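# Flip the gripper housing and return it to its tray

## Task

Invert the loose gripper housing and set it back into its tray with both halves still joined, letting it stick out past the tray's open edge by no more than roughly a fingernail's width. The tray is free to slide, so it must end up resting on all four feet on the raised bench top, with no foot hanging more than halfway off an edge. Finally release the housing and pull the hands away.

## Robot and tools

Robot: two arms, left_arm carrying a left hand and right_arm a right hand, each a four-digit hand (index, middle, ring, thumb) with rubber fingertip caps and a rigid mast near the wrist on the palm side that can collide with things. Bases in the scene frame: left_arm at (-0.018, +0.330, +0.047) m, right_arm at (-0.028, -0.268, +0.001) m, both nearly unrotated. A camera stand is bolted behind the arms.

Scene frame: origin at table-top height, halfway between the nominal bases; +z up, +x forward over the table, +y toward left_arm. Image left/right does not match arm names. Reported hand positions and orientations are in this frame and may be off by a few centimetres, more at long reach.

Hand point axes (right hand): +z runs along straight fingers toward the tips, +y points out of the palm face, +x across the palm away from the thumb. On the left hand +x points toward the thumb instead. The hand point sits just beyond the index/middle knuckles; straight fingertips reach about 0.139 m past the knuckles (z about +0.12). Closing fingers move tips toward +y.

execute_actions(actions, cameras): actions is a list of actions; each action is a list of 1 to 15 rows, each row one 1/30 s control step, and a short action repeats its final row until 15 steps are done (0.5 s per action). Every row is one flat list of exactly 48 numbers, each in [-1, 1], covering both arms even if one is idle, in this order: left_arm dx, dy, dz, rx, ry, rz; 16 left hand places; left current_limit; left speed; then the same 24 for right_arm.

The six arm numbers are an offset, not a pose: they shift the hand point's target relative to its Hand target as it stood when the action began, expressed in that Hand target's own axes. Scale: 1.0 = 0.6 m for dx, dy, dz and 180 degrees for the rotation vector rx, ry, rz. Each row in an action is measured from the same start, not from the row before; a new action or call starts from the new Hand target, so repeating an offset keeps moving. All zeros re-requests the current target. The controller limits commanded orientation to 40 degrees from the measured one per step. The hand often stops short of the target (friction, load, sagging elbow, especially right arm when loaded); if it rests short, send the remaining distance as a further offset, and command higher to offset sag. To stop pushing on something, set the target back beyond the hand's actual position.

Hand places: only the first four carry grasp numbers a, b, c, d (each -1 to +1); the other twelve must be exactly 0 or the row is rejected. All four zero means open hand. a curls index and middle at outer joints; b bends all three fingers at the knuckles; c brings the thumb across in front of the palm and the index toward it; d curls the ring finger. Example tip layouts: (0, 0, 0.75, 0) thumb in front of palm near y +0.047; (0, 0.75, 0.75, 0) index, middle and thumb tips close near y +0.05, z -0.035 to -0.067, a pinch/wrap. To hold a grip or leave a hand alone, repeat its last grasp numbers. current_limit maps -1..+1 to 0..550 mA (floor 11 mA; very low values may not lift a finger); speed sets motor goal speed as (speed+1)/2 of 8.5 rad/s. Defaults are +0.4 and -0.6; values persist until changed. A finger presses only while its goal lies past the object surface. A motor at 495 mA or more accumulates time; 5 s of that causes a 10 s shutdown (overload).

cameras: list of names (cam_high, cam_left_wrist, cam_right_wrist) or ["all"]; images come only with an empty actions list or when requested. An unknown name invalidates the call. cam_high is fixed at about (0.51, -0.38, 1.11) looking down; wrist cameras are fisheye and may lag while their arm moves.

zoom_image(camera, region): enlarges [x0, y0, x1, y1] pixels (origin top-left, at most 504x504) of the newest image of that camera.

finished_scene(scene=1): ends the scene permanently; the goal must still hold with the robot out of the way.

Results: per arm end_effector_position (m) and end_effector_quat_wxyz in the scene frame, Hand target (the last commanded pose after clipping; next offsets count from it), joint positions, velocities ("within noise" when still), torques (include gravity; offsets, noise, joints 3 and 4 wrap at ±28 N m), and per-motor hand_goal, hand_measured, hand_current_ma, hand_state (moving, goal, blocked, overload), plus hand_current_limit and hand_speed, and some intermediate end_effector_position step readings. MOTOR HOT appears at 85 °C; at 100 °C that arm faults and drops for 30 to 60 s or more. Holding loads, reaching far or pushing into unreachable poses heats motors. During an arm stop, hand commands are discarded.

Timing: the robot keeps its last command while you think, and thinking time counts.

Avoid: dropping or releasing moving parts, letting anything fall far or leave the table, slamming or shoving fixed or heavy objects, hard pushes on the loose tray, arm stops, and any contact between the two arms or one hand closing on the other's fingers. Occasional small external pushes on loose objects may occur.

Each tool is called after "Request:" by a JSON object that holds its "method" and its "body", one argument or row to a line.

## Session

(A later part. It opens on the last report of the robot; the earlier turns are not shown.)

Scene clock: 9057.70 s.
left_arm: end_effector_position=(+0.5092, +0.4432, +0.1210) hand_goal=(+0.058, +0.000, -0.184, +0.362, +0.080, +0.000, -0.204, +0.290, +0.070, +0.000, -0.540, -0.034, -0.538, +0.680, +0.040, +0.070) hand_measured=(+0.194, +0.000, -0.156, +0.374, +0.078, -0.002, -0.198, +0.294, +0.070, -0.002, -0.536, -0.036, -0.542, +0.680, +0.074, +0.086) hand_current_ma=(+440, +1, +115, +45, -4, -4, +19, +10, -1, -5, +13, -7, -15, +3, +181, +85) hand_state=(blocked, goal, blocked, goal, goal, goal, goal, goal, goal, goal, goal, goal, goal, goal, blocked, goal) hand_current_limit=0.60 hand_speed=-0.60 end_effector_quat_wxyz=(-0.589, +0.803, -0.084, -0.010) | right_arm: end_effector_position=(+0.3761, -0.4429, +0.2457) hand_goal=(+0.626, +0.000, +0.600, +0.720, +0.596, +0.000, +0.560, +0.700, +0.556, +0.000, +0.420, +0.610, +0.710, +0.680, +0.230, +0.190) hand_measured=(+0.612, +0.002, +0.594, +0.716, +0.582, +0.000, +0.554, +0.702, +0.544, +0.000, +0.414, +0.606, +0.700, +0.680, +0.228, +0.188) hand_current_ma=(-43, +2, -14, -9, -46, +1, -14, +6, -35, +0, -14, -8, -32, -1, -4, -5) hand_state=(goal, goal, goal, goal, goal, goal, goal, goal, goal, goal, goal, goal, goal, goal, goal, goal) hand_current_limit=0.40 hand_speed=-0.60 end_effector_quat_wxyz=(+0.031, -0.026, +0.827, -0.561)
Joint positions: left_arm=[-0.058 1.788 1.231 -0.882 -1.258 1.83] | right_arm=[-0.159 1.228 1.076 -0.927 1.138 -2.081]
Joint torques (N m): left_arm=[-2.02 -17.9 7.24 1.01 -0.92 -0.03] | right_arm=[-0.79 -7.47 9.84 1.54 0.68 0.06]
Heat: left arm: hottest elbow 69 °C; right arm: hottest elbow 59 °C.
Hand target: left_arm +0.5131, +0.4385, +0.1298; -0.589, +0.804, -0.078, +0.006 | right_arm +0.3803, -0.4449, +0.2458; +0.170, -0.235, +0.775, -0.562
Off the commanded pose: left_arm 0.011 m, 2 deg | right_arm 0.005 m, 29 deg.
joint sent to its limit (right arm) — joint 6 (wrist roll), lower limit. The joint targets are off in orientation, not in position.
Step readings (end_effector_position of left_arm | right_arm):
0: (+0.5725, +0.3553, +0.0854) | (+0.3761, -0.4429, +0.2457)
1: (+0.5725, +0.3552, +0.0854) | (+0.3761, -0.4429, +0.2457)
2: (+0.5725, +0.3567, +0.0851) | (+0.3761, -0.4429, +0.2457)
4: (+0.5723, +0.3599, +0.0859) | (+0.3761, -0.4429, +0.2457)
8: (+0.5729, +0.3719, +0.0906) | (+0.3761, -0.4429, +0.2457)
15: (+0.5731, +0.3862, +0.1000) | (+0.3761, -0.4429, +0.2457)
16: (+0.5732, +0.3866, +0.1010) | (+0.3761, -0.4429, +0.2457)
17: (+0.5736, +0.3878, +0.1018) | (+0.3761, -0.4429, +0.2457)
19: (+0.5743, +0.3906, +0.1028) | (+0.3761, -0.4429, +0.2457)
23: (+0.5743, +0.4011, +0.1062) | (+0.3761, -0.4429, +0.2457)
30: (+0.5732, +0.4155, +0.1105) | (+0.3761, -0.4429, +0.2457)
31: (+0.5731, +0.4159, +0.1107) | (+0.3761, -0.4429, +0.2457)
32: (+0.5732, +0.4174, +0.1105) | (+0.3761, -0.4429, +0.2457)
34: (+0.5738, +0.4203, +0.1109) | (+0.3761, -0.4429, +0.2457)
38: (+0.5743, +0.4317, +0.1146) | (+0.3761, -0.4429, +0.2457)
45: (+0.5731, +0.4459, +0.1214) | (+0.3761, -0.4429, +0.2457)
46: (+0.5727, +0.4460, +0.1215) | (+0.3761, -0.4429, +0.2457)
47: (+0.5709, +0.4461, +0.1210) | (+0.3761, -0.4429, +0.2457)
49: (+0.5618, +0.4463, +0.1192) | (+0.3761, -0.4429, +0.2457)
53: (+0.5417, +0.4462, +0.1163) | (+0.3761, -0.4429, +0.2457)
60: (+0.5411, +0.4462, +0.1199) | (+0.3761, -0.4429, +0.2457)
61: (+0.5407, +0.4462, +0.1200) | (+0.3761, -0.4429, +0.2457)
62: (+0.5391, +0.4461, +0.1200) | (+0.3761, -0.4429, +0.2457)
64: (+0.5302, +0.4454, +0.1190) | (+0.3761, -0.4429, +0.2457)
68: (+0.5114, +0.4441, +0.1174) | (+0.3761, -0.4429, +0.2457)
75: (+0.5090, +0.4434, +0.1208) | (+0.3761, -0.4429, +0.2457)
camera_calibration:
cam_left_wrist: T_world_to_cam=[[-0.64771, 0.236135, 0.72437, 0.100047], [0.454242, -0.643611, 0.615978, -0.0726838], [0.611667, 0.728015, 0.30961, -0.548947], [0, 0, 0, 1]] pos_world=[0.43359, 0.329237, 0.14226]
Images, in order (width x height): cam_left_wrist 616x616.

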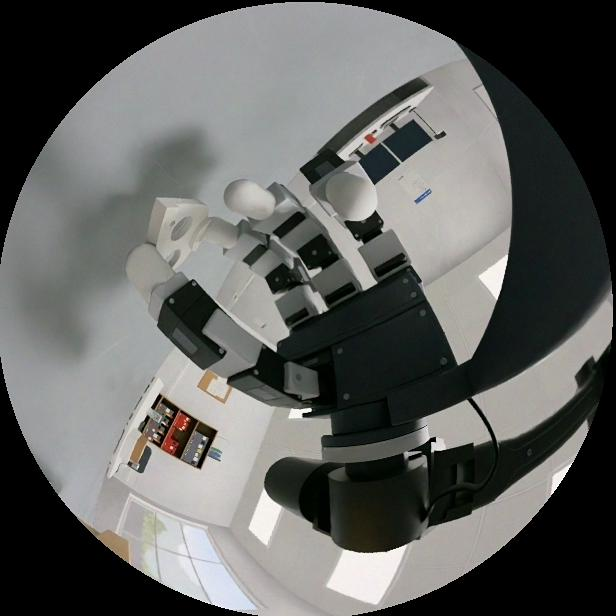

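Request:
{"method": "execute_actions", "body": {
  "actions": [
    [[-0.0698,0.0067,-0.0207,0,0.0211,0.0069,0.44,0.4,0.76,0.7,0,0,0,0,0,0,0,0,0,0,0,0,0.6,-0.6,0,0,0,0,0,0,0,0.1,0,0.1,0,0,0,0,0,0,0,0,0,0,0,0,0.4,-0.6]],
    [[-0.0598,0.0137,-0.0422,0,0.0264,0.0086,0.44,0.4,0.76,0.7,0,0,0,0,0,0,0,0,0,0,0,0,0.6,-0.6,0,0,0,0,0,0,0,0.1,0,0.1,0,0,0,0,0,0,0,0,0,0,0,0,0.4,-0.6]],
    [[-0.0513,0.0203,-0.0625,0,0.0317,0.0103,0.44,0.4,0.76,0.7,0,0,0,0,0,0,0,0,0,0,0,0,0.6,-0.6,0,0,0,0,0,0,0,0.1,0,0.1,0,0,0,0,0,0,0,0,0,0,0,0,0.4,-0.6]]
  ],
  "cameras": ["cam_left_wrist"]
}}

Scene clock: 9070.80 s.
left_arm: end_effector_position=(+0.3898, +0.3845, +0.1351) hand_goal=(+0.058, +0.000, -0.184, +0.362, +0.080, +0.000, -0.204, +0.290, +0.070, +0.000, -0.540, -0.034, -0.538, +0.680, +0.040, +0.070) hand_measured=(+0.194, +0.000, -0.154, +0.374, +0.078, -0.002, -0.198, +0.294, +0.070, -0.002, -0.536, -0.036, -0.544, +0.680, +0.074, +0.086) hand_current_ma=(+440, +2, +117, +45, -5, -3, +19, +10, -1, -5, +13, -7, -19, +2, +182, +85) hand_state=(blocked, goal, blocked, goal, goal, goal, goal, goal, goal, goal, goal, goal, goal, goal, blocked, goal) hand_current_limit=0.60 hand_speed=-0.60 end_effector_quat_wxyz=(-0.576, +0.797, -0.167, +0.073) | right_arm: end_effector_position=(+0.3761, -0.4429, +0.2457) hand_goal=(+0.626, +0.000, +0.600, +0.720, +0.596, +0.000, +0.560, +0.700, +0.556, +0.000, +0.420, +0.610, +0.710, +0.680, +0.230, +0.190) hand_measured=(+0.612, +0.002, +0.594, +0.716, +0.582, +0.000, +0.554, +0.702, +0.544, +0.000, +0.414, +0.606, +0.700, +0.680, +0.228, +0.188) hand_current_ma=(-43, +2, -14, -9, -46, +1, -14, +6, -35, +0, -14, -8, -32, -1, -4, -5) hand_state=(goal, goal, goal, goal, goal, goal, goal, goal, goal, goal, goal, goal, goal, goal, goal, goal) hand_current_limit=0.40 hand_speed=-0.60 end_effector_quat_wxyz=(+0.031, -0.026, +0.827, -0.561)
Joint positions: left_arm=[-0.204 1.376 0.762 -0.571 -1.211 2.062] | right_arm=[-0.159 1.228 1.076 -0.927 1.138 -2.081]
Joint torques (N m): left_arm=[-1.26 -10.64 7.45 0.64 -0.9 0.24] | right_arm=[-1.2 -7.47 9.81 1.5 0.66 0.09]
Heat: left arm: hottest elbow 67 °C; right arm: hottest elbow 59 °C.
Hand target: left_arm +0.3890, +0.3832, +0.1392; -0.575, +0.793, -0.183, +0.081 | right_arm +0.3803, -0.4449, +0.2458; +0.170, -0.235, +0.775, -0.562
Off the commanded pose: left_arm 0.005 m, 2 deg | right_arm 0.005 m, 29 deg.
joint sent to its limit (left arm) — joint 6 (wrist roll), upper limit. The joint targets still meet the commanded pose.
joint sent to its limit (right arm) — joint 6 (wrist roll), lower limit. The joint targets are off in orientation, not in position.
Step readings (end_effector_position of left_arm | right_arm):
0: (+0.5092, +0.4432, +0.1210) | (+0.3761, -0.4429, +0.2457)
1: (+0.5087, +0.4432, +0.1207) | (+0.3761, -0.4429, +0.2457)
2: (+0.5069, +0.4427, +0.1198) | (+0.3761, -0.4429, +0.2457)
4: (+0.4965, +0.4412, +0.1177) | (+0.3761, -0.4429, +0.2457)
8: (+0.4689, +0.4376, +0.1177) | (+0.3761, -0.4429, +0.2457)
15: (+0.4704, +0.4349, +0.1292) | (+0.3761, -0.4429, +0.2457)
16: (+0.4704, +0.4346, +0.1297) | (+0.3761, -0.4429, +0.2457)
17: (+0.4690, +0.4327, +0.1287) | (+0.3761, -0.4429, +0.2457)
19: (+0.4584, +0.4293, +0.1262) | (+0.3761, -0.4429, +0.2457)
23: (+0.4299, +0.4207, +0.1230) | (+0.3761, -0.4429, +0.2457)
30: (+0.4291, +0.4146, +0.1317) | (+0.3761, -0.4429, +0.2457)
31: (+0.4287, +0.4145, +0.1318) | (+0.3761, -0.4429, +0.2457)
32: (+0.4272, +0.4121, +0.1311) | (+0.3761, -0.4429, +0.2457)
34: (+0.4167, +0.4078, +0.1292) | (+0.3761, -0.4429, +0.2457)
38: (+0.3917, +0.3936, +0.1277) | (+0.3761, -0.4429, +0.2457)
45: (+0.3898, +0.3845, +0.1351) | (+0.3761, -0.4429, +0.2457)
camera_calibration:
cam_left_wrist: T_world_to_cam=[[-0.596511, 0.402753, 0.694236, -0.0534849], [0.275379, -0.709768, 0.648379, 0.0258413], [0.753884, 0.577944, 0.312475, -0.43564], [0, 0, 0, 1]] pos_world=[0.289402, 0.291658, 0.156503]
Images, in order (width x height): cam_left_wrist 616x616.

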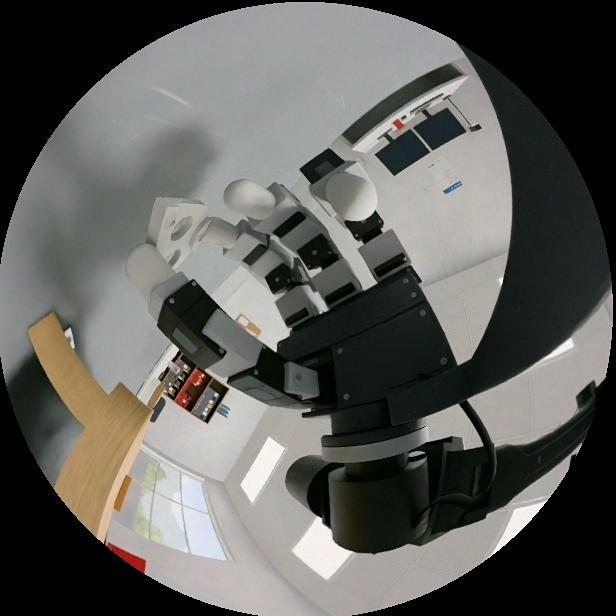

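Request:
{"method": "execute_actions", "body": {
  "actions": [
    [[-0.0337,0.0233,-0.0717,0,0.037,-0.016,0.44,0.4,0.76,0.7,0,0,0,0,0,0,0,0,0,0,0,0,0.6,-0.6,0,0,0,0,0,0,0,0.1,0,0.1,0,0,0,0,0,0,0,0,0,0,0,0,0.4,-0.6]],
    [[-0.0128,0.0255,-0.0783,0,0.037,0.012,0.44,0.4,0.76,0.7,0,0,0,0,0,0,0,0,0,0,0,0,0.6,-0.6,0,0,0,0,0,0,0,0.1,0,0.1,0,0,0,0,0,0,0,0,0,0,0,0,0.4,-0.6]],
    [[0.004,0.0243,-0.0747,0,0.037,0.012,0.44,0.4,0.76,0.7,0,0,0,0,0,0,0,0,0,0,0,0,0.6,-0.6,0,0,0,0,0,0,0,0.1,0,0.1,0,0,0,0,0,0,0,0,0,0,0,0,0.4,-0.6]]
  ],
  "cameras": ["cam_left_wrist","cam_high"]
}}

Scene clock: 9078.43 s.
left_arm: end_effector_position=(+0.2943, +0.2742, +0.1378) hand_goal=(+0.058, +0.000, -0.184, +0.362, +0.080, +0.000, -0.204, +0.290, +0.070, +0.000, -0.540, -0.034, -0.538, +0.680, +0.040, +0.070) hand_measured=(+0.192, +0.000, -0.154, +0.374, +0.078, -0.002, -0.198, +0.294, +0.070, -0.002, -0.536, -0.036, -0.544, +0.680, +0.074, +0.086) hand_current_ma=(+440, +2, +121, +46, -6, -3, +18, +10, -3, -5, +13, -7, -20, +2, +189, +88) hand_state=(blocked, goal, blocked, goal, goal, goal, goal, goal, goal, goal, goal, goal, goal, goal, blocked, goal) hand_current_limit=0.60 hand_speed=-0.60 end_effector_quat_wxyz=(-0.541, +0.760, -0.297, +0.202) | right_arm: end_effector_position=(+0.3761, -0.4429, +0.2457) hand_goal=(+0.626, +0.000, +0.600, +0.720, +0.596, +0.000, +0.560, +0.700, +0.556, +0.000, +0.420, +0.610, +0.710, +0.680, +0.230, +0.190) hand_measured=(+0.612, +0.002, +0.594, +0.716, +0.582, +0.000, +0.554, +0.702, +0.544, +0.000, +0.414, +0.606, +0.700, +0.680, +0.228, +0.188) hand_current_ma=(-43, +2, -14, -9, -46, +1, -14, +6, -35, +0, -14, -8, -32, -1, -4, -5) hand_state=(goal, goal, goal, goal, goal, goal, goal, goal, goal, goal, goal, goal, goal, goal, goal, goal) hand_current_limit=0.40 hand_speed=-0.60 end_effector_quat_wxyz=(+0.031, -0.026, +0.827, -0.561)
Joint positions: left_arm=[-0.613 1.063 0.525 -0.683 -1.209 1.957] | right_arm=[-0.159 1.228 1.076 -0.927 1.138 -2.081]
Joint torques (N m): left_arm=[-1.49 -4.78 9.05 0.53 -1.02 -0.13] | right_arm=[-0.97 -7.59 9.77 1.57 0.67 0.07]
Heat: left arm: hottest elbow 66 °C; right arm: hottest elbow 59 °C.
Hand target: left_arm +0.2981, +0.2691, +0.1438; -0.540, +0.762, -0.289, +0.211 | right_arm +0.3803, -0.4449, +0.2458; +0.170, -0.235, +0.775, -0.562
Off the commanded pose: left_arm 0.009 m, 1 deg | right_arm 0.005 m, 29 deg.
joint sent to its limit (right arm) — joint 6 (wrist roll), lower limit. The joint targets are off in orientation, not in position.
Step readings (end_effector_position of left_arm | right_arm):
0: (+0.3898, +0.3845, +0.1351) | (+0.3761, -0.4429, +0.2457)
1: (+0.3892, +0.3844, +0.1347) | (+0.3761, -0.4429, +0.2457)
2: (+0.3876, +0.3814, +0.1336) | (+0.3761, -0.4429, +0.2457)
4: (+0.3778, +0.3760, +0.1310) | (+0.3761, -0.4429, +0.2457)
8: (+0.3527, +0.3603, +0.1296) | (+0.3761, -0.4429, +0.2457)
15: (+0.3515, +0.3521, +0.1380) | (+0.3761, -0.4429, +0.2457)
16: (+0.3512, +0.3518, +0.1377) | (+0.3761, -0.4429, +0.2457)
17: (+0.3499, +0.3491, +0.1372) | (+0.3761, -0.4429, +0.2457)
19: (+0.3430, +0.3413, +0.1353) | (+0.3761, -0.4429, +0.2457)
23: (+0.3279, +0.3183, +0.1345) | (+0.3761, -0.4429, +0.2457)
30: (+0.3213, +0.3129, +0.1372) | (+0.3761, -0.4429, +0.2457)
31: (+0.3208, +0.3127, +0.1371) | (+0.3761, -0.4429, +0.2457)
32: (+0.3194, +0.3103, +0.1368) | (+0.3761, -0.4429, +0.2457)
34: (+0.3147, +0.3015, +0.1367) | (+0.3761, -0.4429, +0.2457)
38: (+0.3023, +0.2778, +0.1378) | (+0.3761, -0.4429, +0.2457)
45: (+0.2953, +0.2743, +0.1381) | (+0.3761, -0.4429, +0.2457)
camera_calibration:
cam_left_wrist: T_world_to_cam=[[-0.436597, 0.623989, 0.64809, -0.169279], [-0.0319737, -0.730681, 0.681969, 0.0637245], [0.899089, 0.277024, 0.338965, -0.264612], [0, 0, 0, 1]] pos_world=[0.16604, 0.225495, 0.155944]
Images, in order (width x height): cam_high 672x504, cam_left_wrist 616x616.

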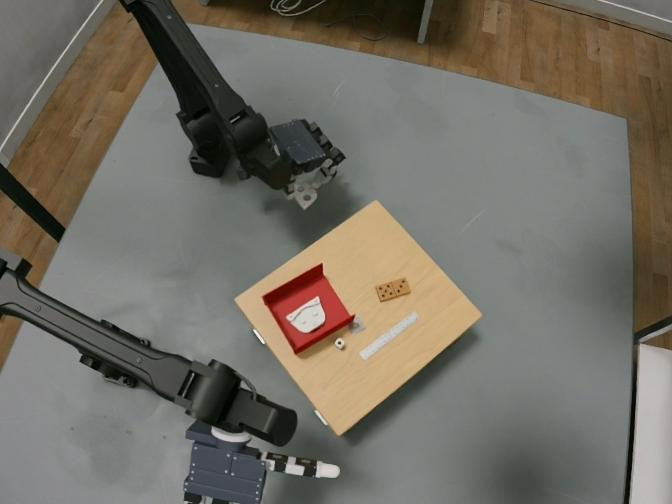

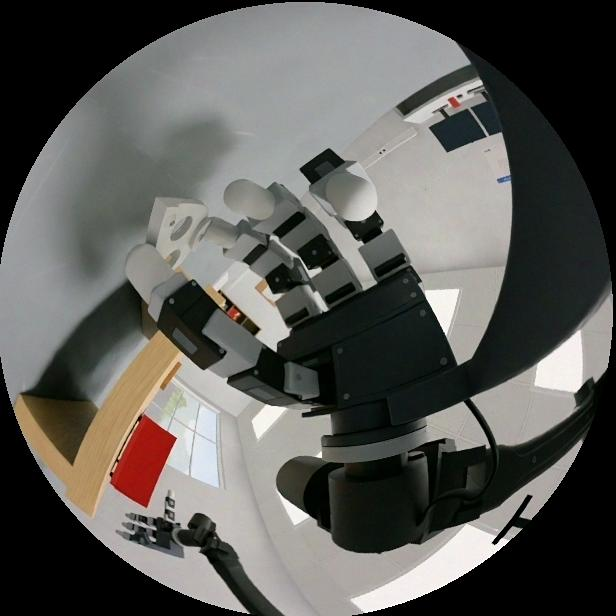

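Request:
{"method": "zoom_image", "body": {
  "camera": "cam_left_wrist",
  "region": [0, 260, 260, 520]
}}

Request:
{"method": "zoom_image", "body": {
  "camera": "cam_left_wrist",
  "region": [90, 110, 290, 330]
}}

Scaled by 1.938 from the camera's 616x616 image, which has a finer 880x880 frame.

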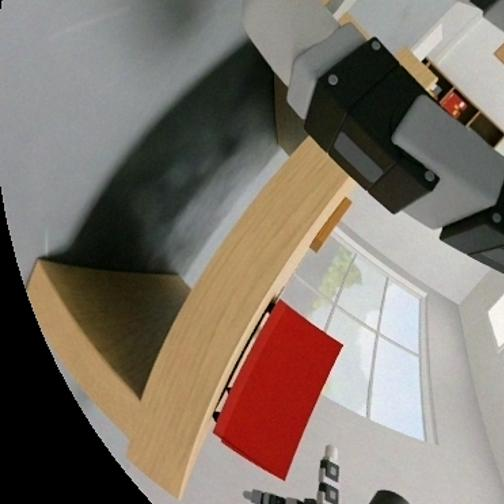

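Scaled by 2.291 from the camera's 616x616 image, which has a finer 880x880 frame.

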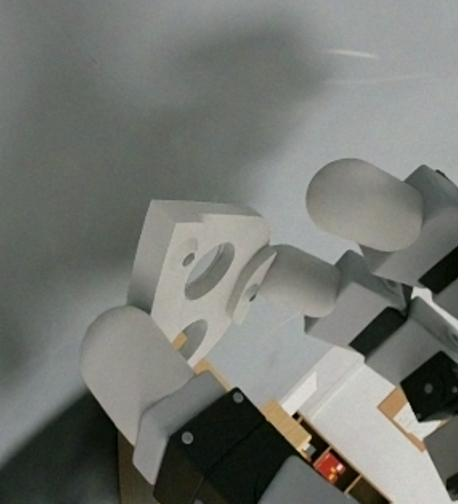

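Request:
{"method": "zoom_image", "body": {
  "camera": "cam_high",
  "region": [250, 110, 380, 240]
}}

Scaled by 3.877 from the camera's 672x504 image, which has a finer 960x720 frame.

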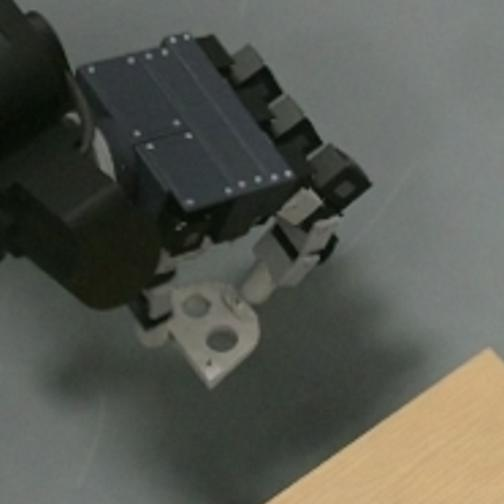

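Request:
{"method": "execute_actions", "body": {
  "actions": [
    [[0.018,-0.0967,-0.0262,0,0,0,0.44,0.4,0.76,0.7,0,0,0,0,0,0,0,0,0,0,0,0,0.6,-0.6,0,0,0,0,0,0,0,0.1,0,0.1,0,0,0,0,0,0,0,0,0,0,0,0,0.4,-0.6]],
    [[0.018,-0.0887,-0.0237,0,0,0,0.44,0.4,0.76,0.7,0,0,0,0,0,0,0,0,0,0,0,0,0.6,-0.6,0,0,0,0,0,0,0,0.1,0,0.1,0,0,0,0,0,0,0,0,0,0,0,0,0.4,-0.6]],
    [[0.0487,-0.0013,-0.0015,0,-0.0159,0.0476,0.44,0.4,0.76,0.7,0,0,0,0,0,0,0,0,0,0,0,0,0.6,-0.6,0,0,0,0,0,0,0,0.1,0,0.1,0,0,0,0,0,0,0,0,0,0,0,0,0.4,-0.6]],
    [[0.0477,-0.0083,-0.004,-0.0026,-0.0156,0.0476,0.44,0.4,0.76,0.7,0,0,0,0,0,0,0,0,0,0,0,0,0.6,-0.6,0,0,0,0,0,0,0,0.1,0,0.1,0,0,0,0,0,0,0,0,0,0,0,0,0.4,-0.6]]
  ],
  "cameras": ["cam_left_wrist","cam_high"]
}}

Scene clock: 9233.13 s.
left_arm: end_effector_position=(+0.3481, +0.2327, +0.2478) hand_goal=(+0.058, +0.000, -0.184, +0.362, +0.080, +0.000, -0.204, +0.290, +0.070, +0.000, -0.540, -0.034, -0.538, +0.680, +0.040, +0.070) hand_measured=(+0.192, +0.000, -0.154, +0.374, +0.078, -0.002, -0.198, +0.294, +0.070, -0.002, -0.536, -0.036, -0.544, +0.680, +0.074, +0.086) hand_current_ma=(+440, +2, +121, +47, -6, -3, +18, +10, -3, -5, +13, -7, -22, +2, +189, +88) hand_state=(blocked, goal, blocked, goal, goal, goal, goal, goal, goal, goal, goal, goal, goal, goal, blocked, goal) hand_current_limit=0.60 hand_speed=-0.60 end_effector_quat_wxyz=(-0.576, +0.717, -0.386, +0.074) | right_arm: end_effector_position=(+0.3761, -0.4429, +0.2457) hand_goal=(+0.626, +0.000, +0.600, +0.720, +0.596, +0.000, +0.560, +0.700, +0.556, +0.000, +0.420, +0.610, +0.710, +0.680, +0.230, +0.190) hand_measured=(+0.612, +0.002, +0.594, +0.716, +0.582, +0.000, +0.554, +0.702, +0.544, +0.000, +0.414, +0.606, +0.700, +0.680, +0.228, +0.188) hand_current_ma=(-43, +2, -14, -9, -46, +1, -14, +6, -35, +0, -14, -8, -32, -1, -4, -5) hand_state=(goal, goal, goal, goal, goal, goal, goal, goal, goal, goal, goal, goal, goal, goal, goal, goal) hand_current_limit=0.40 hand_speed=-0.60 end_effector_quat_wxyz=(+0.031, -0.026, +0.827, -0.561)
Joint positions: left_arm=[-0.635 1.324 1.059 -1.309 -1.239 1.934] | right_arm=[-0.159 1.228 1.076 -0.927 1.138 -2.081]
Joint torques (N m): left_arm=[-1.32 -8.29 12.1 -0.42 -1.09 0.03] | right_arm=[-0.67 -7.41 9.89 1.54 0.66 0.07]
Heat: left arm: hottest elbow 65 °C; right arm: hottest elbow 59 °C.
Hand target: left_arm +0.3612, +0.2216, +0.2614; -0.576, +0.722, -0.373, +0.089 | right_arm +0.3803, -0.4449, +0.2458; +0.170, -0.235, +0.775, -0.562
Off the commanded pose: left_arm 0.022 m, 2 deg | right_arm 0.005 m, 29 deg.
joint sent to its limit (right arm) — joint 6 (wrist roll), lower limit. The joint targets are off in orientation, not in position.
Step readings (end_effector_position of left_arm | right_arm):
0: (+0.2944, +0.2742, +0.1378) | (+0.3761, -0.4429, +0.2457)
1: (+0.2940, +0.2744, +0.1377) | (+0.3761, -0.4429, +0.2457)
2: (+0.2930, +0.2751, +0.1383) | (+0.3761, -0.4429, +0.2457)
4: (+0.2900, +0.2772, +0.1429) | (+0.3761, -0.4429, +0.2457)
8: (+0.2937, +0.2754, +0.1662) | (+0.3761, -0.4429, +0.2457)
15: (+0.2991, +0.2717, +0.1870) | (+0.3761, -0.4429, +0.2457)
16: (+0.2983, +0.2723, +0.1870) | (+0.3761, -0.4429, +0.2457)
17: (+0.2971, +0.2729, +0.1877) | (+0.3761, -0.4429, +0.2457)
19: (+0.2967, +0.2734, +0.1942) | (+0.3761, -0.4429, +0.2457)
23: (+0.3062, +0.2685, +0.2217) | (+0.3761, -0.4429, +0.2457)
30: (+0.3101, +0.2658, +0.2408) | (+0.3761, -0.4429, +0.2457)
31: (+0.3092, +0.2664, +0.2403) | (+0.3761, -0.4429, +0.2457)
32: (+0.3090, +0.2668, +0.2402) | (+0.3761, -0.4429, +0.2457)
34: (+0.3126, +0.2646, +0.2414) | (+0.3761, -0.4429, +0.2457)
38: (+0.3274, +0.2531, +0.2423) | (+0.3761, -0.4429, +0.2457)
45: (+0.3263, +0.2529, +0.2396) | (+0.3761, -0.4429, +0.2457)
46: (+0.3260, +0.2532, +0.2404) | (+0.3761, -0.4429, +0.2457)
47: (+0.3261, +0.2529, +0.2415) | (+0.3761, -0.4429, +0.2457)
49: (+0.3319, +0.2478, +0.2458) | (+0.3761, -0.4429, +0.2457)
53: (+0.3489, +0.2335, +0.2485) | (+0.3761, -0.4429, +0.2457)
60: (+0.3472, +0.2332, +0.2429) | (+0.3761, -0.4429, +0.2457)
camera_calibration:
cam_left_wrist: T_world_to_cam=[[-0.238195, 0.465187, 0.852563, -0.274077], [0.11276, -0.858647, 0.50001, -0.0153925], [0.964649, 0.215235, 0.152071, -0.300882], [0, 0, 0, 1]] pos_world=[0.226697, 0.179041, 0.28712]
Images, in order (width x height): cam_high 672x504, cam_left_wrist 616x616.

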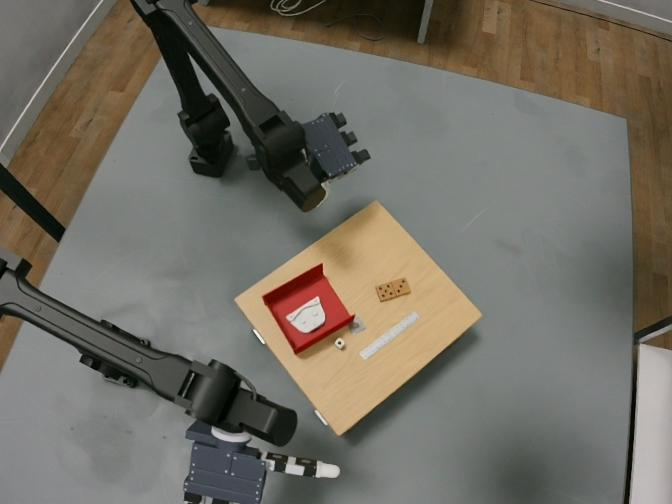

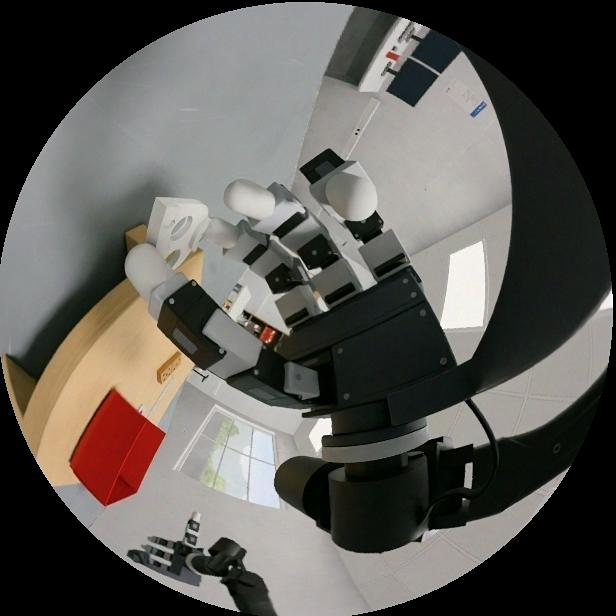

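Request:
{"method": "execute_actions", "body": {
  "actions": [
    [[0.0457,-0.0155,-0.0063,-0.0052,-0.015,0.0476,0.44,0.4,0.76,0.7,0,0,0,0,0,0,0,0,0,0,0,0,0.6,-0.6,0,0,0,0,0,0,0,0.1,0,0.1,0,0,0,0,0,0,0,0,0,0,0,0,0.4,-0.6]],
    [[0.0425,-0.0218,-0.0088,-0.0076,-0.0139,0.0476,0.44,0.4,0.76,0.7,0,0,0,0,0,0,0,0,0,0,0,0,0.6,-0.6,0,0,0,0,0,0,0,0.1,0,0.1,0,0,0,0,0,0,0,0,0,0,0,0,0.4,-0.6]],
    [[0,0,0,0,0,0,0.44,0.4,0.76,0.7,0,0,0,0,0,0,0,0,0,0,0,0,0.6,-0.6,0,0,0,0,0,0,0,0.1,0,0.1,0,0,0,0,0,0,0,0,0,0,0,0,0.4,-0.6]]
  ],
  "cameras": ["cam_left_wrist","cam_high"]
}}

Request:
{"method": "zoom_image", "body": {
  "camera": "cam_left_wrist",
  "region": [0, 160, 260, 420]
}}

Request:
{"method": "zoom_image", "body": {
  "camera": "cam_high",
  "region": [260, 100, 420, 240]
}}

Scene clock: 9240.50 s.
left_arm: end_effector_position=(+0.3934, +0.1926, +0.2559) hand_goal=(+0.058, +0.000, -0.184, +0.362, +0.080, +0.000, -0.204, +0.290, +0.070, +0.000, -0.540, -0.034, -0.538, +0.680, +0.040, +0.070) hand_measured=(+0.192, +0.002, -0.154, +0.374, +0.078, +0.000, -0.198, +0.294, +0.070, -0.002, -0.536, -0.036, -0.540, +0.680, +0.074, +0.086) hand_current_ma=(+440, +4, +121, +47, -6, -2, +18, +10, -3, -4, +13, -7, -8, +2, +189, +88) hand_state=(blocked, goal, blocked, goal, goal, goal, goal, goal, goal, goal, goal, goal, goal, goal, blocked, goal) hand_current_limit=0.60 hand_speed=-0.60 end_effector_quat_wxyz=(-0.584, +0.666, -0.460, -0.051) | right_arm: end_effector_position=(+0.3761, -0.4429, +0.2457) hand_goal=(+0.626, +0.000, +0.600, +0.720, +0.596, +0.000, +0.560, +0.700, +0.556, +0.000, +0.420, +0.610, +0.710, +0.680, +0.230, +0.190) hand_measured=(+0.612, +0.002, +0.594, +0.716, +0.582, +0.000, +0.554, +0.702, +0.544, +0.000, +0.414, +0.606, +0.700, +0.680, +0.228, +0.188) hand_current_ma=(-43, +2, -14, -9, -46, +1, -14, +6, -35, +0, -14, -8, -32, -1, -4, -5) hand_state=(goal, goal, goal, goal, goal, goal, goal, goal, goal, goal, goal, goal, goal, goal, goal, goal) hand_current_limit=0.40 hand_speed=-0.60 end_effector_quat_wxyz=(+0.031, -0.026, +0.827, -0.561)
Joint positions: left_arm=[-0.647 1.652 1.405 -1.668 -1.233 1.9] | right_arm=[-0.159 1.228 1.076 -0.927 1.138 -2.081]
Joint torques (N m): left_arm=[-0.56 -13.8 11.28 -0.88 -0.81 0.11] | right_arm=[-0.91 -7.24 9.8 1.61 0.66 0.08]
Heat: left arm: hottest elbow 66 °C; right arm: hottest elbow 59 °C.
Hand target: left_arm +0.4038, +0.1817, +0.2640; -0.584, +0.673, -0.451, -0.038 | right_arm +0.3803, -0.4449, +0.2458; +0.170, -0.235, +0.775, -0.562
Off the commanded pose: left_arm 0.017 m, 2 deg | right_arm 0.005 m, 29 deg.
joint sent to its limit (left arm) — joint 4 (wrist pitch), lower limit. The joint targets still meet the commanded pose.
joint sent to its limit (right arm) — joint 6 (wrist roll), lower limit. The joint targets are off in orientation, not in position.
Step readings (end_effector_position of left_arm | right_arm):
0: (+0.3481, +0.2327, +0.2478) | (+0.3761, -0.4429, +0.2457)
1: (+0.3483, +0.2325, +0.2481) | (+0.3761, -0.4429, +0.2457)
2: (+0.3489, +0.2321, +0.2490) | (+0.3761, -0.4429, +0.2457)
4: (+0.3540, +0.2273, +0.2517) | (+0.3761, -0.4429, +0.2457)
8: (+0.3719, +0.2130, +0.2524) | (+0.3761, -0.4429, +0.2457)
15: (+0.3698, +0.2135, +0.2466) | (+0.3761, -0.4429, +0.2457)
16: (+0.3694, +0.2138, +0.2474) | (+0.3761, -0.4429, +0.2457)
17: (+0.3700, +0.2131, +0.2493) | (+0.3761, -0.4429, +0.2457)
19: (+0.3758, +0.2079, +0.2544) | (+0.3761, -0.4429, +0.2457)
23: (+0.3945, +0.1931, +0.2586) | (+0.3761, -0.4429, +0.2457)
30: (+0.3925, +0.1933, +0.2508) | (+0.3761, -0.4429, +0.2457)
31: (+0.3921, +0.1937, +0.2510) | (+0.3761, -0.4429, +0.2457)
32: (+0.3919, +0.1938, +0.2514) | (+0.3761, -0.4429, +0.2457)
34: (+0.3920, +0.1937, +0.2529) | (+0.3761, -0.4429, +0.2457)
38: (+0.3932, +0.1928, +0.2557) | (+0.3761, -0.4429, +0.2457)
45: (+0.3933, +0.1927, +0.2559) | (+0.3761, -0.4429, +0.2457)
camera_calibration:
cam_left_wrist: T_world_to_cam=[[-0.00901233, 0.30358, 0.952763, -0.336063], [0.214402, -0.930057, 0.298373, -0.0336408], [0.976704, 0.206963, -0.0567061, -0.287008], [0, 0, 0, 1]] pos_world=[0.284506, 0.130134, 0.313951]
Images, in order (width x height): cam_high 672x504, cam_left_wrist 616x616.

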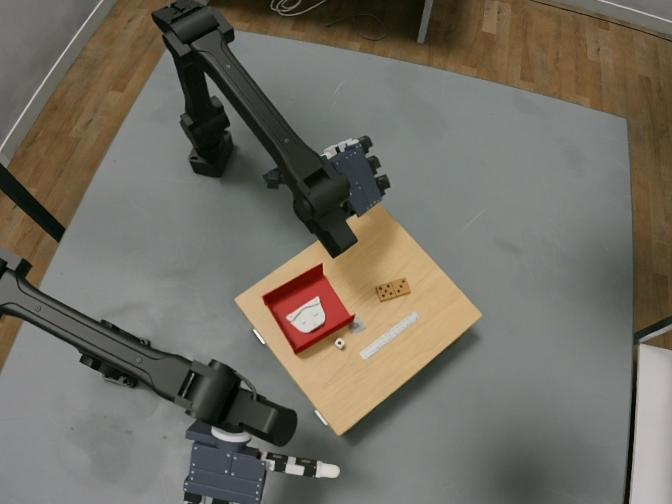

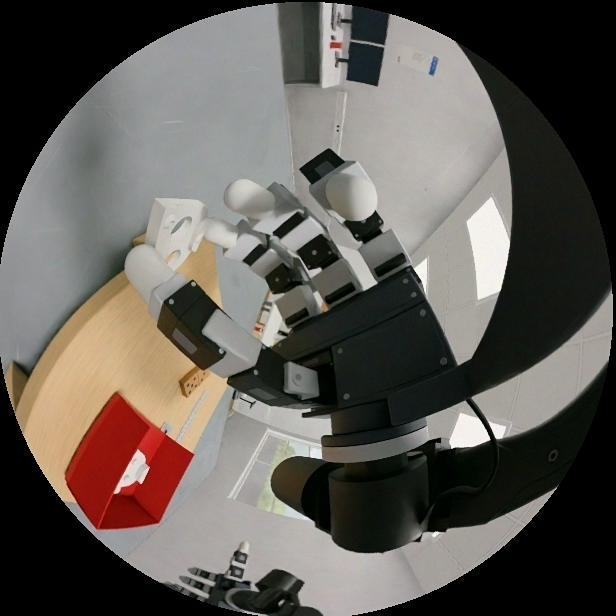

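Scaled by 1.938 from the camera's 616x616 image, which has a finer 880x880 frame.

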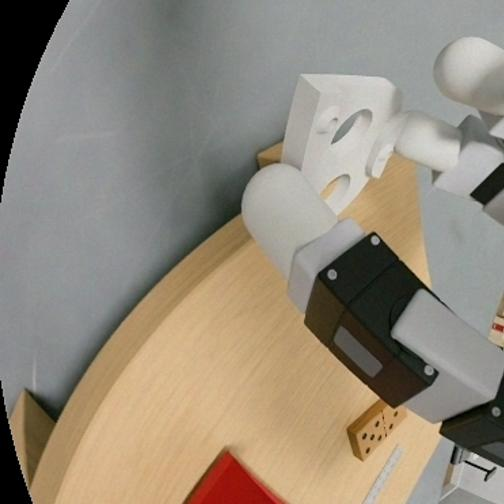

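Scaled by 3.150 from the camera's 672x504 image, which has a finer 960x720 frame.

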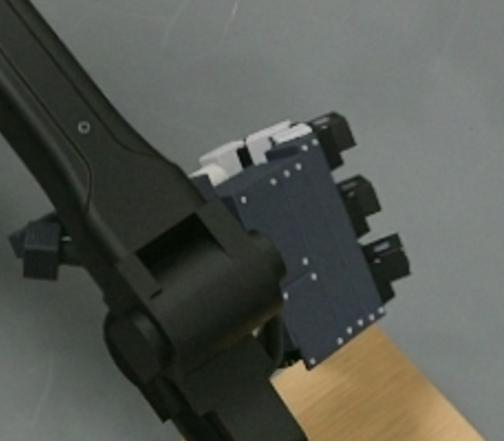

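Request:
{"method": "zoom_image", "body": {
  "camera": "cam_left_wrist",
  "region": [0, 220, 150, 420]
}}

Request:
{"method": "zoom_image", "body": {
  "camera": "cam_left_wrist",
  "region": [110, 170, 250, 310]
}}

Scaled by 2.520 from the camera's 616x616 image, which has a finer 880x880 frame.

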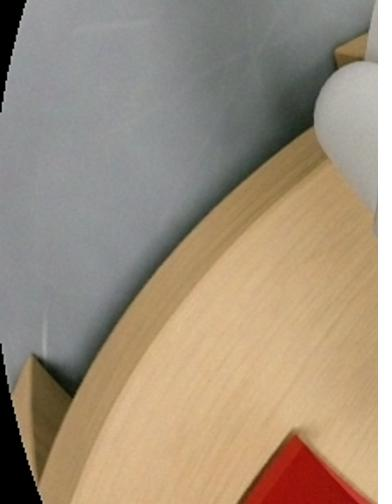

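Scaled by 3.600 from the camera's 616x616 image, which has a finer 880x880 frame.

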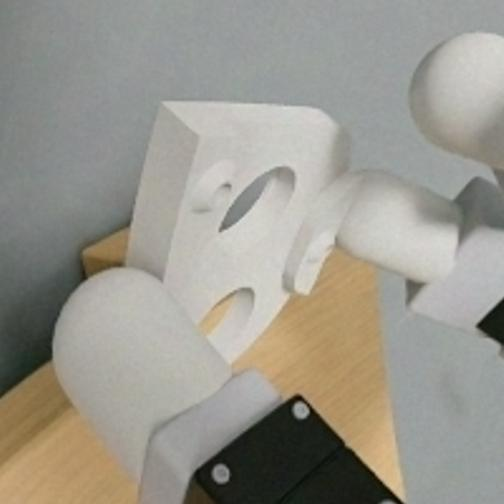

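Request:
{"method": "execute_actions", "body": {
  "actions": [
    [[0.0248,0.0213,0.0094,0,0,0,0.44,0.4,0.76,0.7,0,0,0,0,0,0,0,0,0,0,0,0,0.5,-0.6,0,0,0,0,0,0,0,0.1,0,0.1,0,0,0,0,0,0,0,0,0,0,0,0,0.4,-0.6]]
  ],
  "cameras": ["cam_left_wrist"]
}}

Request:
{"method": "zoom_image", "body": {
  "camera": "cam_left_wrist",
  "region": [90, 170, 250, 330]
}}

Scene clock: 9277.70 s.
left_arm: end_effector_position=(+0.3987, +0.1887, +0.2428) hand_goal=(+0.058, +0.000, -0.184, +0.362, +0.080, +0.000, -0.204, +0.290, +0.070, +0.000, -0.540, -0.034, -0.538, +0.680, +0.040, +0.070) hand_measured=(+0.192, +0.002, -0.154, +0.374, +0.078, +0.000, -0.198, +0.294, +0.070, -0.002, -0.536, -0.036, -0.540, +0.680, +0.074, +0.086) hand_current_ma=(+412, +4, +121, +47, -6, -2, +18, +10, -3, -4, +13, -7, -8, +2, +189, +88) hand_state=(blocked, goal, blocked, goal, goal, goal, goal, goal, goal, goal, goal, goal, goal, goal, blocked, goal) hand_current_limit=0.50 hand_speed=-0.60 end_effector_quat_wxyz=(-0.585, +0.667, -0.459, -0.052) | right_arm: end_effector_position=(+0.3761, -0.4429, +0.2457) hand_goal=(+0.626, +0.000, +0.600, +0.720, +0.596, +0.000, +0.560, +0.700, +0.556, +0.000, +0.420, +0.610, +0.710, +0.680, +0.230, +0.190) hand_measured=(+0.612, +0.002, +0.594, +0.716, +0.582, +0.000, +0.554, +0.702, +0.544, +0.000, +0.414, +0.606, +0.700, +0.680, +0.228, +0.188) hand_current_ma=(-43, +2, -14, -9, -46, +1, -14, +6, -35, +0, -14, -8, -32, -1, -4, -5) hand_state=(goal, goal, goal, goal, goal, goal, goal, goal, goal, goal, goal, goal, goal, goal, goal, goal) hand_current_limit=0.40 hand_speed=-0.60 end_effector_quat_wxyz=(+0.031, -0.026, +0.827, -0.561)
Joint positions: left_arm=[-0.647 1.681 1.405 -1.65 -1.233 1.889] | right_arm=[-0.159 1.228 1.076 -0.927 1.138 -2.081]
Joint torques (N m): left_arm=[-1.38 -13.68 9.65 -0.21 -0.87 0.07] | right_arm=[-0.62 -7.41 9.85 1.46 0.67 0.06]
Heat: left arm: hottest elbow 73 °C; right arm: hottest elbow 59 °C.
Hand target: left_arm +0.4069, +0.1791, +0.2440; -0.584, +0.673, -0.451, -0.038 | right_arm +0.3803, -0.4449, +0.2458; +0.170, -0.235, +0.775, -0.562
Off the commanded pose: left_arm 0.013 m, 2 deg | right_arm 0.005 m, 29 deg.
joint sent to its limit (right arm) — joint 6 (wrist roll), lower limit. The joint targets are off in orientation, not in position.
Step readings (end_effector_position of left_arm | right_arm):
0: (+0.3935, +0.1926, +0.2559) | (+0.3761, -0.4429, +0.2457)
1: (+0.3935, +0.1926, +0.2559) | (+0.3761, -0.4429, +0.2457)
2: (+0.3935, +0.1925, +0.2557) | (+0.3761, -0.4429, +0.2457)
4: (+0.3942, +0.1921, +0.2543) | (+0.3761, -0.4429, +0.2457)
8: (+0.3969, +0.1901, +0.2482) | (+0.3761, -0.4429, +0.2457)
15: (+0.3987, +0.1887, +0.2428) | (+0.3761, -0.4429, +0.2457)
camera_calibration:
cam_left_wrist: T_world_to_cam=[[-0.0102376, 0.30225, 0.953174, -0.321831], [0.217419, -0.929746, 0.297156, -0.0354365], [0.976025, 0.21028, -0.0561966, -0.292504], [0, 0, 0, 1]] pos_world=[0.289901, 0.125834, 0.300853]
Images, in order (width x height): cam_left_wrist 616x616.

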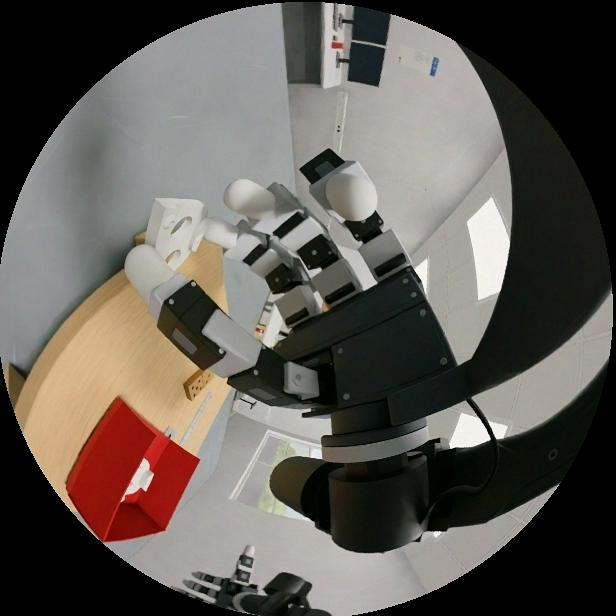

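Scaled by 3.150 from the camera's 616x616 image, which has a finer 880x880 frame.

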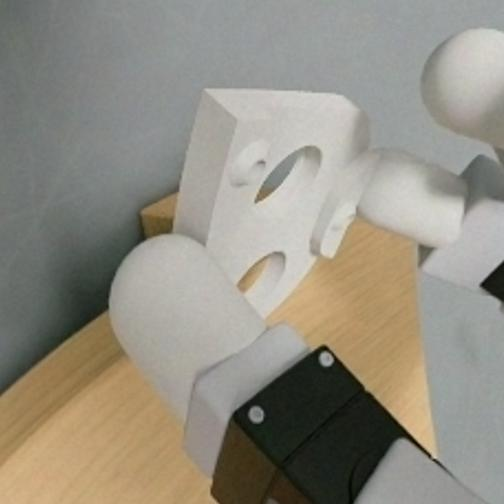

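Request:
{"method": "execute_actions", "body": {
  "actions": [
    [[0.0133,0.0255,0.01,0,0,0,0.44,0.4,0.76,0.7,0,0,0,0,0,0,0,0,0,0,0,0,0.4,-0.6,0,0,0,0,0,0,0,0.1,0,0.1,0,0,0,0,0,0,0,0,0,0,0,0,0.4,-0.6]]
  ],
  "cameras": ["cam_left_wrist"]
}}

Request:
{"method": "zoom_image", "body": {
  "camera": "cam_left_wrist",
  "region": [90, 170, 250, 330]
}}

Scene clock: 9284.73 s.
left_arm: end_effector_position=(+0.4026, +0.1858, +0.2337) hand_goal=(+0.058, +0.000, -0.184, +0.362, +0.080, +0.000, -0.204, +0.290, +0.070, +0.000, -0.540, -0.034, -0.538, +0.680, +0.040, +0.070) hand_measured=(+0.192, +0.002, -0.154, +0.374, +0.078, +0.000, -0.198, +0.294, +0.070, -0.002, -0.536, -0.036, -0.540, +0.680, +0.074, +0.086) hand_current_ma=(+385, +4, +121, +47, -6, -2, +18, +10, -3, -4, +13, -7, -8, +2, +189, +88) hand_state=(blocked, goal, blocked, goal, goal, goal, goal, goal, goal, goal, goal, goal, goal, goal, blocked, goal) hand_current_limit=0.40 hand_speed=-0.60 end_effector_quat_wxyz=(-0.584, +0.673, -0.452, -0.040) | right_arm: end_effector_position=(+0.3761, -0.4429, +0.2457) hand_goal=(+0.626, +0.000, +0.600, +0.720, +0.596, +0.000, +0.560, +0.700, +0.556, +0.000, +0.420, +0.610, +0.710, +0.680, +0.230, +0.190) hand_measured=(+0.612, +0.002, +0.594, +0.716, +0.582, +0.000, +0.554, +0.702, +0.544, +0.000, +0.414, +0.606, +0.700, +0.680, +0.228, +0.188) hand_current_ma=(-43, +2, -14, -9, -46, +1, -14, +6, -35, +0, -14, -8, -32, -1, -4, -5) hand_state=(goal, goal, goal, goal, goal, goal, goal, goal, goal, goal, goal, goal, goal, goal, goal, goal) hand_current_limit=0.40 hand_speed=-0.60 end_effector_quat_wxyz=(+0.031, -0.026, +0.827, -0.561)
Joint positions: left_arm=[-0.647 1.683 1.389 -1.603 -1.233 1.887] | right_arm=[-0.159 1.228 1.076 -0.927 1.138 -2.081]
Joint torques (N m): left_arm=[-1.49 -13.33 7.56 0.03 -0.87 0.13] | right_arm=[-1.03 -7.59 9.78 1.57 0.67 0.08]
Heat: left arm: hottest elbow 72 °C; right arm: hottest elbow 59 °C.
Hand target: left_arm +0.4044, +0.1809, +0.2261; -0.584, +0.673, -0.452, -0.038 | right_arm +0.3803, -0.4449, +0.2458; +0.170, -0.235, +0.775, -0.562
Off the commanded pose: left_arm 0.009 m, 0 deg | right_arm 0.005 m, 29 deg.
joint sent to its limit (right arm) — joint 6 (wrist roll), lower limit. The joint targets are off in orientation, not in position.
Step readings (end_effector_position of left_arm | right_arm):
0: (+0.3987, +0.1887, +0.2428) | (+0.3761, -0.4429, +0.2457)
1: (+0.3987, +0.1887, +0.2428) | (+0.3761, -0.4429, +0.2457)
2: (+0.3995, +0.1881, +0.2424) | (+0.3761, -0.4429, +0.2457)
4: (+0.4015, +0.1866, +0.2413) | (+0.3761, -0.4429, +0.2457)
8: (+0.4027, +0.1857, +0.2373) | (+0.3761, -0.4429, +0.2457)
15: (+0.4024, +0.1859, +0.2338) | (+0.3761, -0.4429, +0.2457)
camera_calibration:
cam_left_wrist: T_world_to_cam=[[-0.0341869, 0.319409, 0.947, -0.304343], [0.210403, -0.924017, 0.319253, -0.0396258], [0.977017, 0.210166, -0.0356153, -0.301391], [0, 0, 0, 1]] pos_world=[0.292397, 0.123937, 0.29013]
Images, in order (width x height): cam_left_wrist 616x616.

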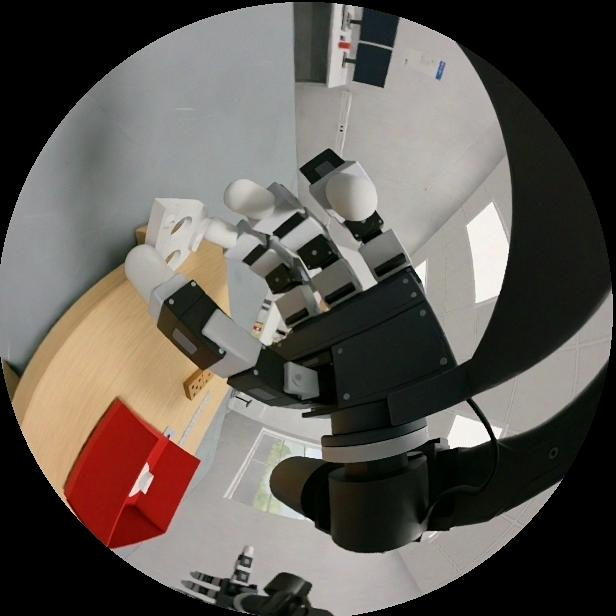

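Scaled by 3.150 from the camera's 616x616 image, which has a finer 880x880 frame.

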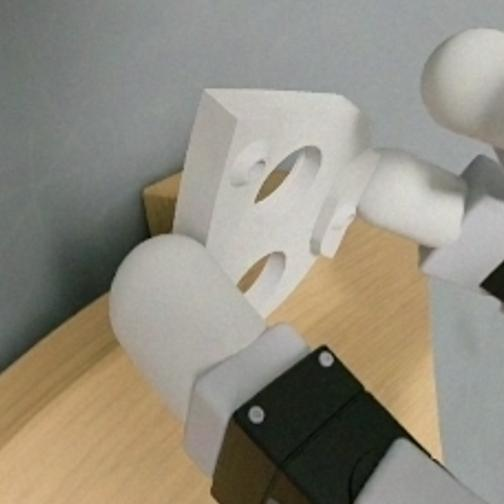

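Request:
{"method": "execute_actions", "body": {
  "actions": [
    [[-0.0025,0.021,0.007,0,0,0,0.44,0.4,0.76,0.7,0,0,0,0,0,0,0,0,0,0,0,0,0.4,-0.6,0,0,0,0,0,0,0,0.1,0,0.1,0,0,0,0,0,0,0,0,0,0,0,0,0.4,-0.6]]
  ],
  "cameras": ["cam_left_wrist"]
}}

Request:
{"method": "zoom_image", "body": {
  "camera": "cam_left_wrist",
  "region": [90, 170, 250, 330]
}}

Scene clock: 9291.77 s.
left_arm: end_effector_position=(+0.3958, +0.1908, +0.2179) hand_goal=(+0.058, +0.000, -0.184, +0.362, +0.080, +0.000, -0.204, +0.290, +0.070, +0.000, -0.540, -0.034, -0.538, +0.680, +0.040, +0.070) hand_measured=(+0.192, +0.002, -0.154, +0.374, +0.078, +0.000, -0.198, +0.294, +0.070, -0.002, -0.536, -0.036, -0.540, +0.680, +0.074, +0.086) hand_current_ma=(+385, +4, +121, +47, -6, -2, +18, +10, -3, -4, +13, -7, -8, +2, +189, +88) hand_state=(blocked, goal, blocked, goal, goal, goal, goal, goal, goal, goal, goal, goal, goal, goal, blocked, goal) hand_current_limit=0.40 hand_speed=-0.60 end_effector_quat_wxyz=(-0.584, +0.670, -0.455, -0.046) | right_arm: end_effector_position=(+0.3761, -0.4429, +0.2457) hand_goal=(+0.626, +0.000, +0.600, +0.720, +0.596, +0.000, +0.560, +0.700, +0.556, +0.000, +0.420, +0.610, +0.710, +0.680, +0.230, +0.190) hand_measured=(+0.612, +0.002, +0.594, +0.716, +0.582, +0.000, +0.554, +0.702, +0.544, +0.000, +0.414, +0.606, +0.700, +0.680, +0.228, +0.188) hand_current_ma=(-43, +2, -14, -9, -46, +1, -14, +6, -35, +0, -14, -8, -32, -1, -4, -5) hand_state=(goal, goal, goal, goal, goal, goal, goal, goal, goal, goal, goal, goal, goal, goal, goal, goal) hand_current_limit=0.40 hand_speed=-0.60 end_effector_quat_wxyz=(+0.031, -0.026, +0.827, -0.561)
Joint positions: left_arm=[-0.647 1.683 1.343 -1.571 -1.233 1.886] | right_arm=[-0.159 1.228 1.076 -0.927 1.138 -2.081]
Joint torques (N m): left_arm=[-1.2 -14.62 7.53 -0.14 -0.85 0.08] | right_arm=[-0.97 -7.65 9.77 1.65 0.67 0.05]
Heat: left arm: hottest elbow 69 °C; right arm: hottest elbow 59 °C.
Hand target: left_arm +0.3974, +0.1863, +0.2162; -0.584, +0.673, -0.452, -0.038 | right_arm +0.3803, -0.4449, +0.2458; +0.170, -0.235, +0.775, -0.562
Off the commanded pose: left_arm 0.005 m, 1 deg | right_arm 0.005 m, 29 deg.
joint sent to its limit (right arm) — joint 6 (wrist roll), lower limit. The joint targets are off in orientation, not in position.
Step readings (end_effector_position of left_arm | right_arm):
0: (+0.4026, +0.1858, +0.2337) | (+0.3761, -0.4429, +0.2457)
1: (+0.4024, +0.1859, +0.2335) | (+0.3761, -0.4429, +0.2457)
2: (+0.4024, +0.1860, +0.2324) | (+0.3761, -0.4429, +0.2457)
4: (+0.4011, +0.1869, +0.2287) | (+0.3761, -0.4429, +0.2457)
8: (+0.3958, +0.1909, +0.2198) | (+0.3761, -0.4429, +0.2457)
15: (+0.3957, +0.1909, +0.2179) | (+0.3761, -0.4429, +0.2457)
camera_calibration:
cam_left_wrist: T_world_to_cam=[[-0.0237383, 0.311687, 0.949888, -0.29446], [0.214034, -0.92654, 0.309374, -0.0274809], [0.976538, 0.210653, -0.0447172, -0.294414], [0, 0, 0, 1]] pos_world=[0.286398, 0.128336, 0.27504]
Images, in order (width x height): cam_left_wrist 616x616.

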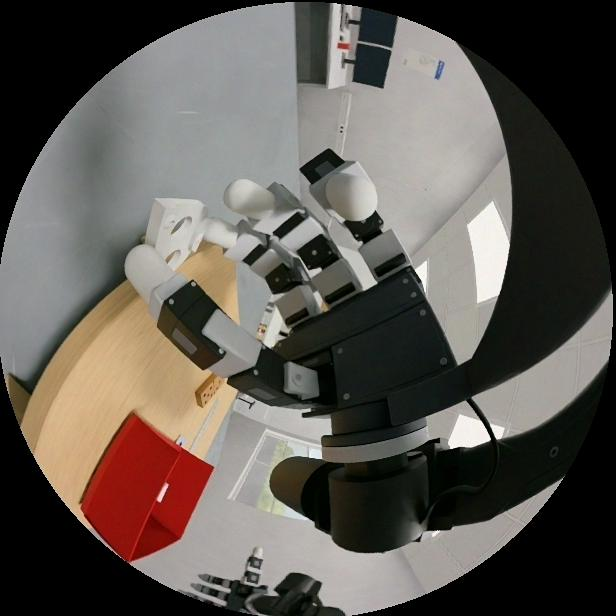

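Scaled by 3.150 from the camera's 616x616 image, which has a finer 880x880 frame.

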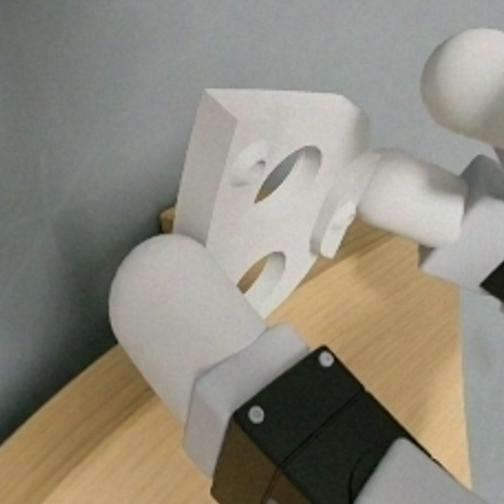

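Request:
{"method": "execute_actions", "body": {
  "actions": [
    [[0.0068,0.0088,0.0036,0,0,0,0.44,0.4,0.76,0.7,0,0,0,0,0,0,0,0,0,0,0,0,0.4,-0.6,0,0,0,0,0,0,0,0.1,0,0.1,0,0,0,0,0,0,0,0,0,0,0,0,0.4,-0.6]],
    [[0.0068,0.0088,0.0036,0,0,0,0.44,0.4,0.76,0.7,0,0,0,0,0,0,0,0,0,0,0,0,0.4,-0.6,0,0,0,0,0,0,0,0.1,0,0.1,0,0,0,0,0,0,0,0,0,0,0,0,0.4,-0.6]]
  ],
  "cameras": ["cam_left_wrist"]
}}

Request:
{"method": "zoom_image", "body": {
  "camera": "cam_left_wrist",
  "region": [90, 170, 250, 330]
}}

Scene clock: 9298.17 s.
left_arm: end_effector_position=(+0.3959, +0.1908, +0.2095) hand_goal=(+0.058, +0.000, -0.184, +0.362, +0.080, +0.000, -0.204, +0.290, +0.070, +0.000, -0.540, -0.034, -0.538, +0.680, +0.040, +0.070) hand_measured=(+0.192, +0.002, -0.154, +0.374, +0.078, +0.000, -0.198, +0.294, +0.070, -0.002, -0.536, -0.036, -0.540, +0.680, +0.074, +0.086) hand_current_ma=(+385, +5, +121, +47, -6, -2, +18, +10, -3, -4, +13, -7, -8, +2, +189, +88) hand_state=(blocked, goal, blocked, goal, goal, goal, goal, goal, goal, goal, goal, goal, goal, goal, blocked, goal) hand_current_limit=0.40 hand_speed=-0.60 end_effector_quat_wxyz=(-0.584, +0.673, -0.452, -0.040) | right_arm: end_effector_position=(+0.3761, -0.4429, +0.2457) hand_goal=(+0.626, +0.000, +0.600, +0.720, +0.596, +0.000, +0.560, +0.700, +0.556, +0.000, +0.420, +0.610, +0.710, +0.680, +0.230, +0.190) hand_measured=(+0.612, +0.002, +0.594, +0.716, +0.582, +0.000, +0.554, +0.702, +0.544, +0.000, +0.414, +0.606, +0.700, +0.680, +0.228, +0.188) hand_current_ma=(-43, +2, -14, -9, -46, +1, -14, +6, -35, +0, -14, -8, -32, -1, -4, -5) hand_state=(goal, goal, goal, goal, goal, goal, goal, goal, goal, goal, goal, goal, goal, goal, goal, goal) hand_current_limit=0.40 hand_speed=-0.60 end_effector_quat_wxyz=(+0.031, -0.026, +0.827, -0.561)
Joint positions: left_arm=[-0.647 1.683 1.322 -1.536 -1.233 1.886] | right_arm=[-0.159 1.228 1.076 -0.927 1.138 -2.081]
Joint torques (N m): left_arm=[-1.44 -13.27 7.38 -0.18 -0.86 0.07] | right_arm=[-1.03 -7.47 9.77 1.54 0.66 0.06]
Heat: left arm: hottest elbow 68 °C; right arm: hottest elbow 59 °C.
Hand target: left_arm +0.3973, +0.1863, +0.2021; -0.584, +0.673, -0.452, -0.038 | right_arm +0.3803, -0.4449, +0.2458; +0.170, -0.235, +0.775, -0.562
Off the commanded pose: left_arm 0.009 m, 0 deg | right_arm 0.005 m, 29 deg.
joint sent to its limit (right arm) — joint 6 (wrist roll), lower limit. The joint targets are off in orientation, not in position.
Step readings (end_effector_position of left_arm | right_arm):
0: (+0.3958, +0.1908, +0.2179) | (+0.3761, -0.4429, +0.2457)
1: (+0.3959, +0.1907, +0.2178) | (+0.3761, -0.4429, +0.2457)
2: (+0.3960, +0.1906, +0.2176) | (+0.3761, -0.4429, +0.2457)
4: (+0.3965, +0.1903, +0.2168) | (+0.3761, -0.4429, +0.2457)
8: (+0.3960, +0.1907, +0.2145) | (+0.3761, -0.4429, +0.2457)
15: (+0.3960, +0.1907, +0.2139) | (+0.3761, -0.4429, +0.2457)
16: (+0.3961, +0.1906, +0.2139) | (+0.3761, -0.4429, +0.2457)
17: (+0.3963, +0.1905, +0.2136) | (+0.3761, -0.4429, +0.2457)
19: (+0.3964, +0.1904, +0.2125) | (+0.3761, -0.4429, +0.2457)
23: (+0.3957, +0.1909, +0.2100) | (+0.3761, -0.4429, +0.2457)
30: (+0.3959, +0.1908, +0.2095) | (+0.3761, -0.4429, +0.2457)
camera_calibration:
cam_left_wrist: T_world_to_cam=[[-0.0342173, 0.319399, 0.947002, -0.283113], [0.210494, -0.923999, 0.319246, -0.0259781], [0.976996, 0.210262, -0.0356148, -0.296844], [0, 0, 0, 1]] pos_world=[0.285796, 0.128837, 0.26583]
Images, in order (width x height): cam_left_wrist 616x616.

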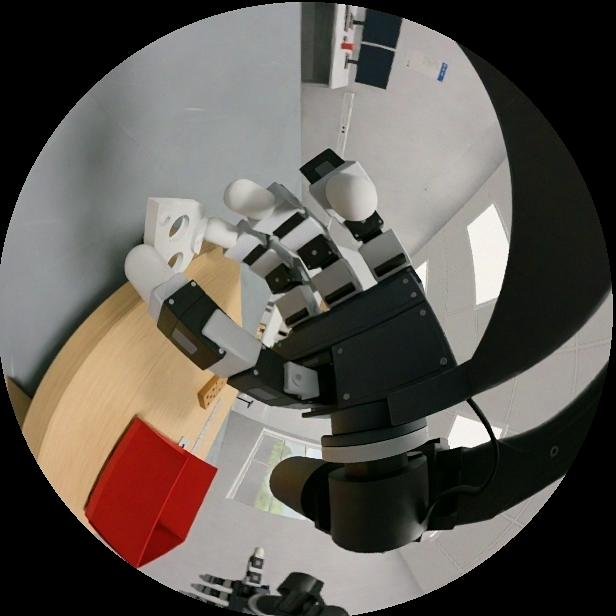

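Scaled by 3.150 from the camera's 616x616 image, which has a finer 880x880 frame.

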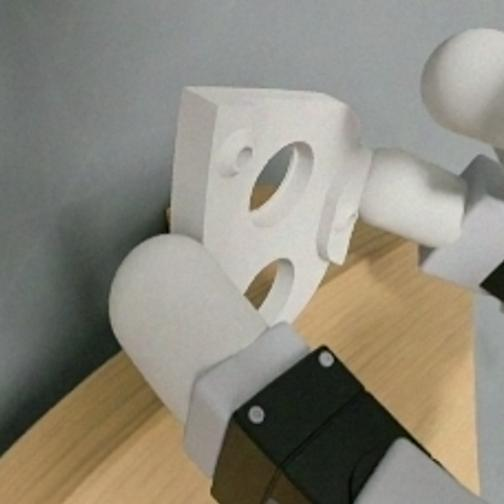

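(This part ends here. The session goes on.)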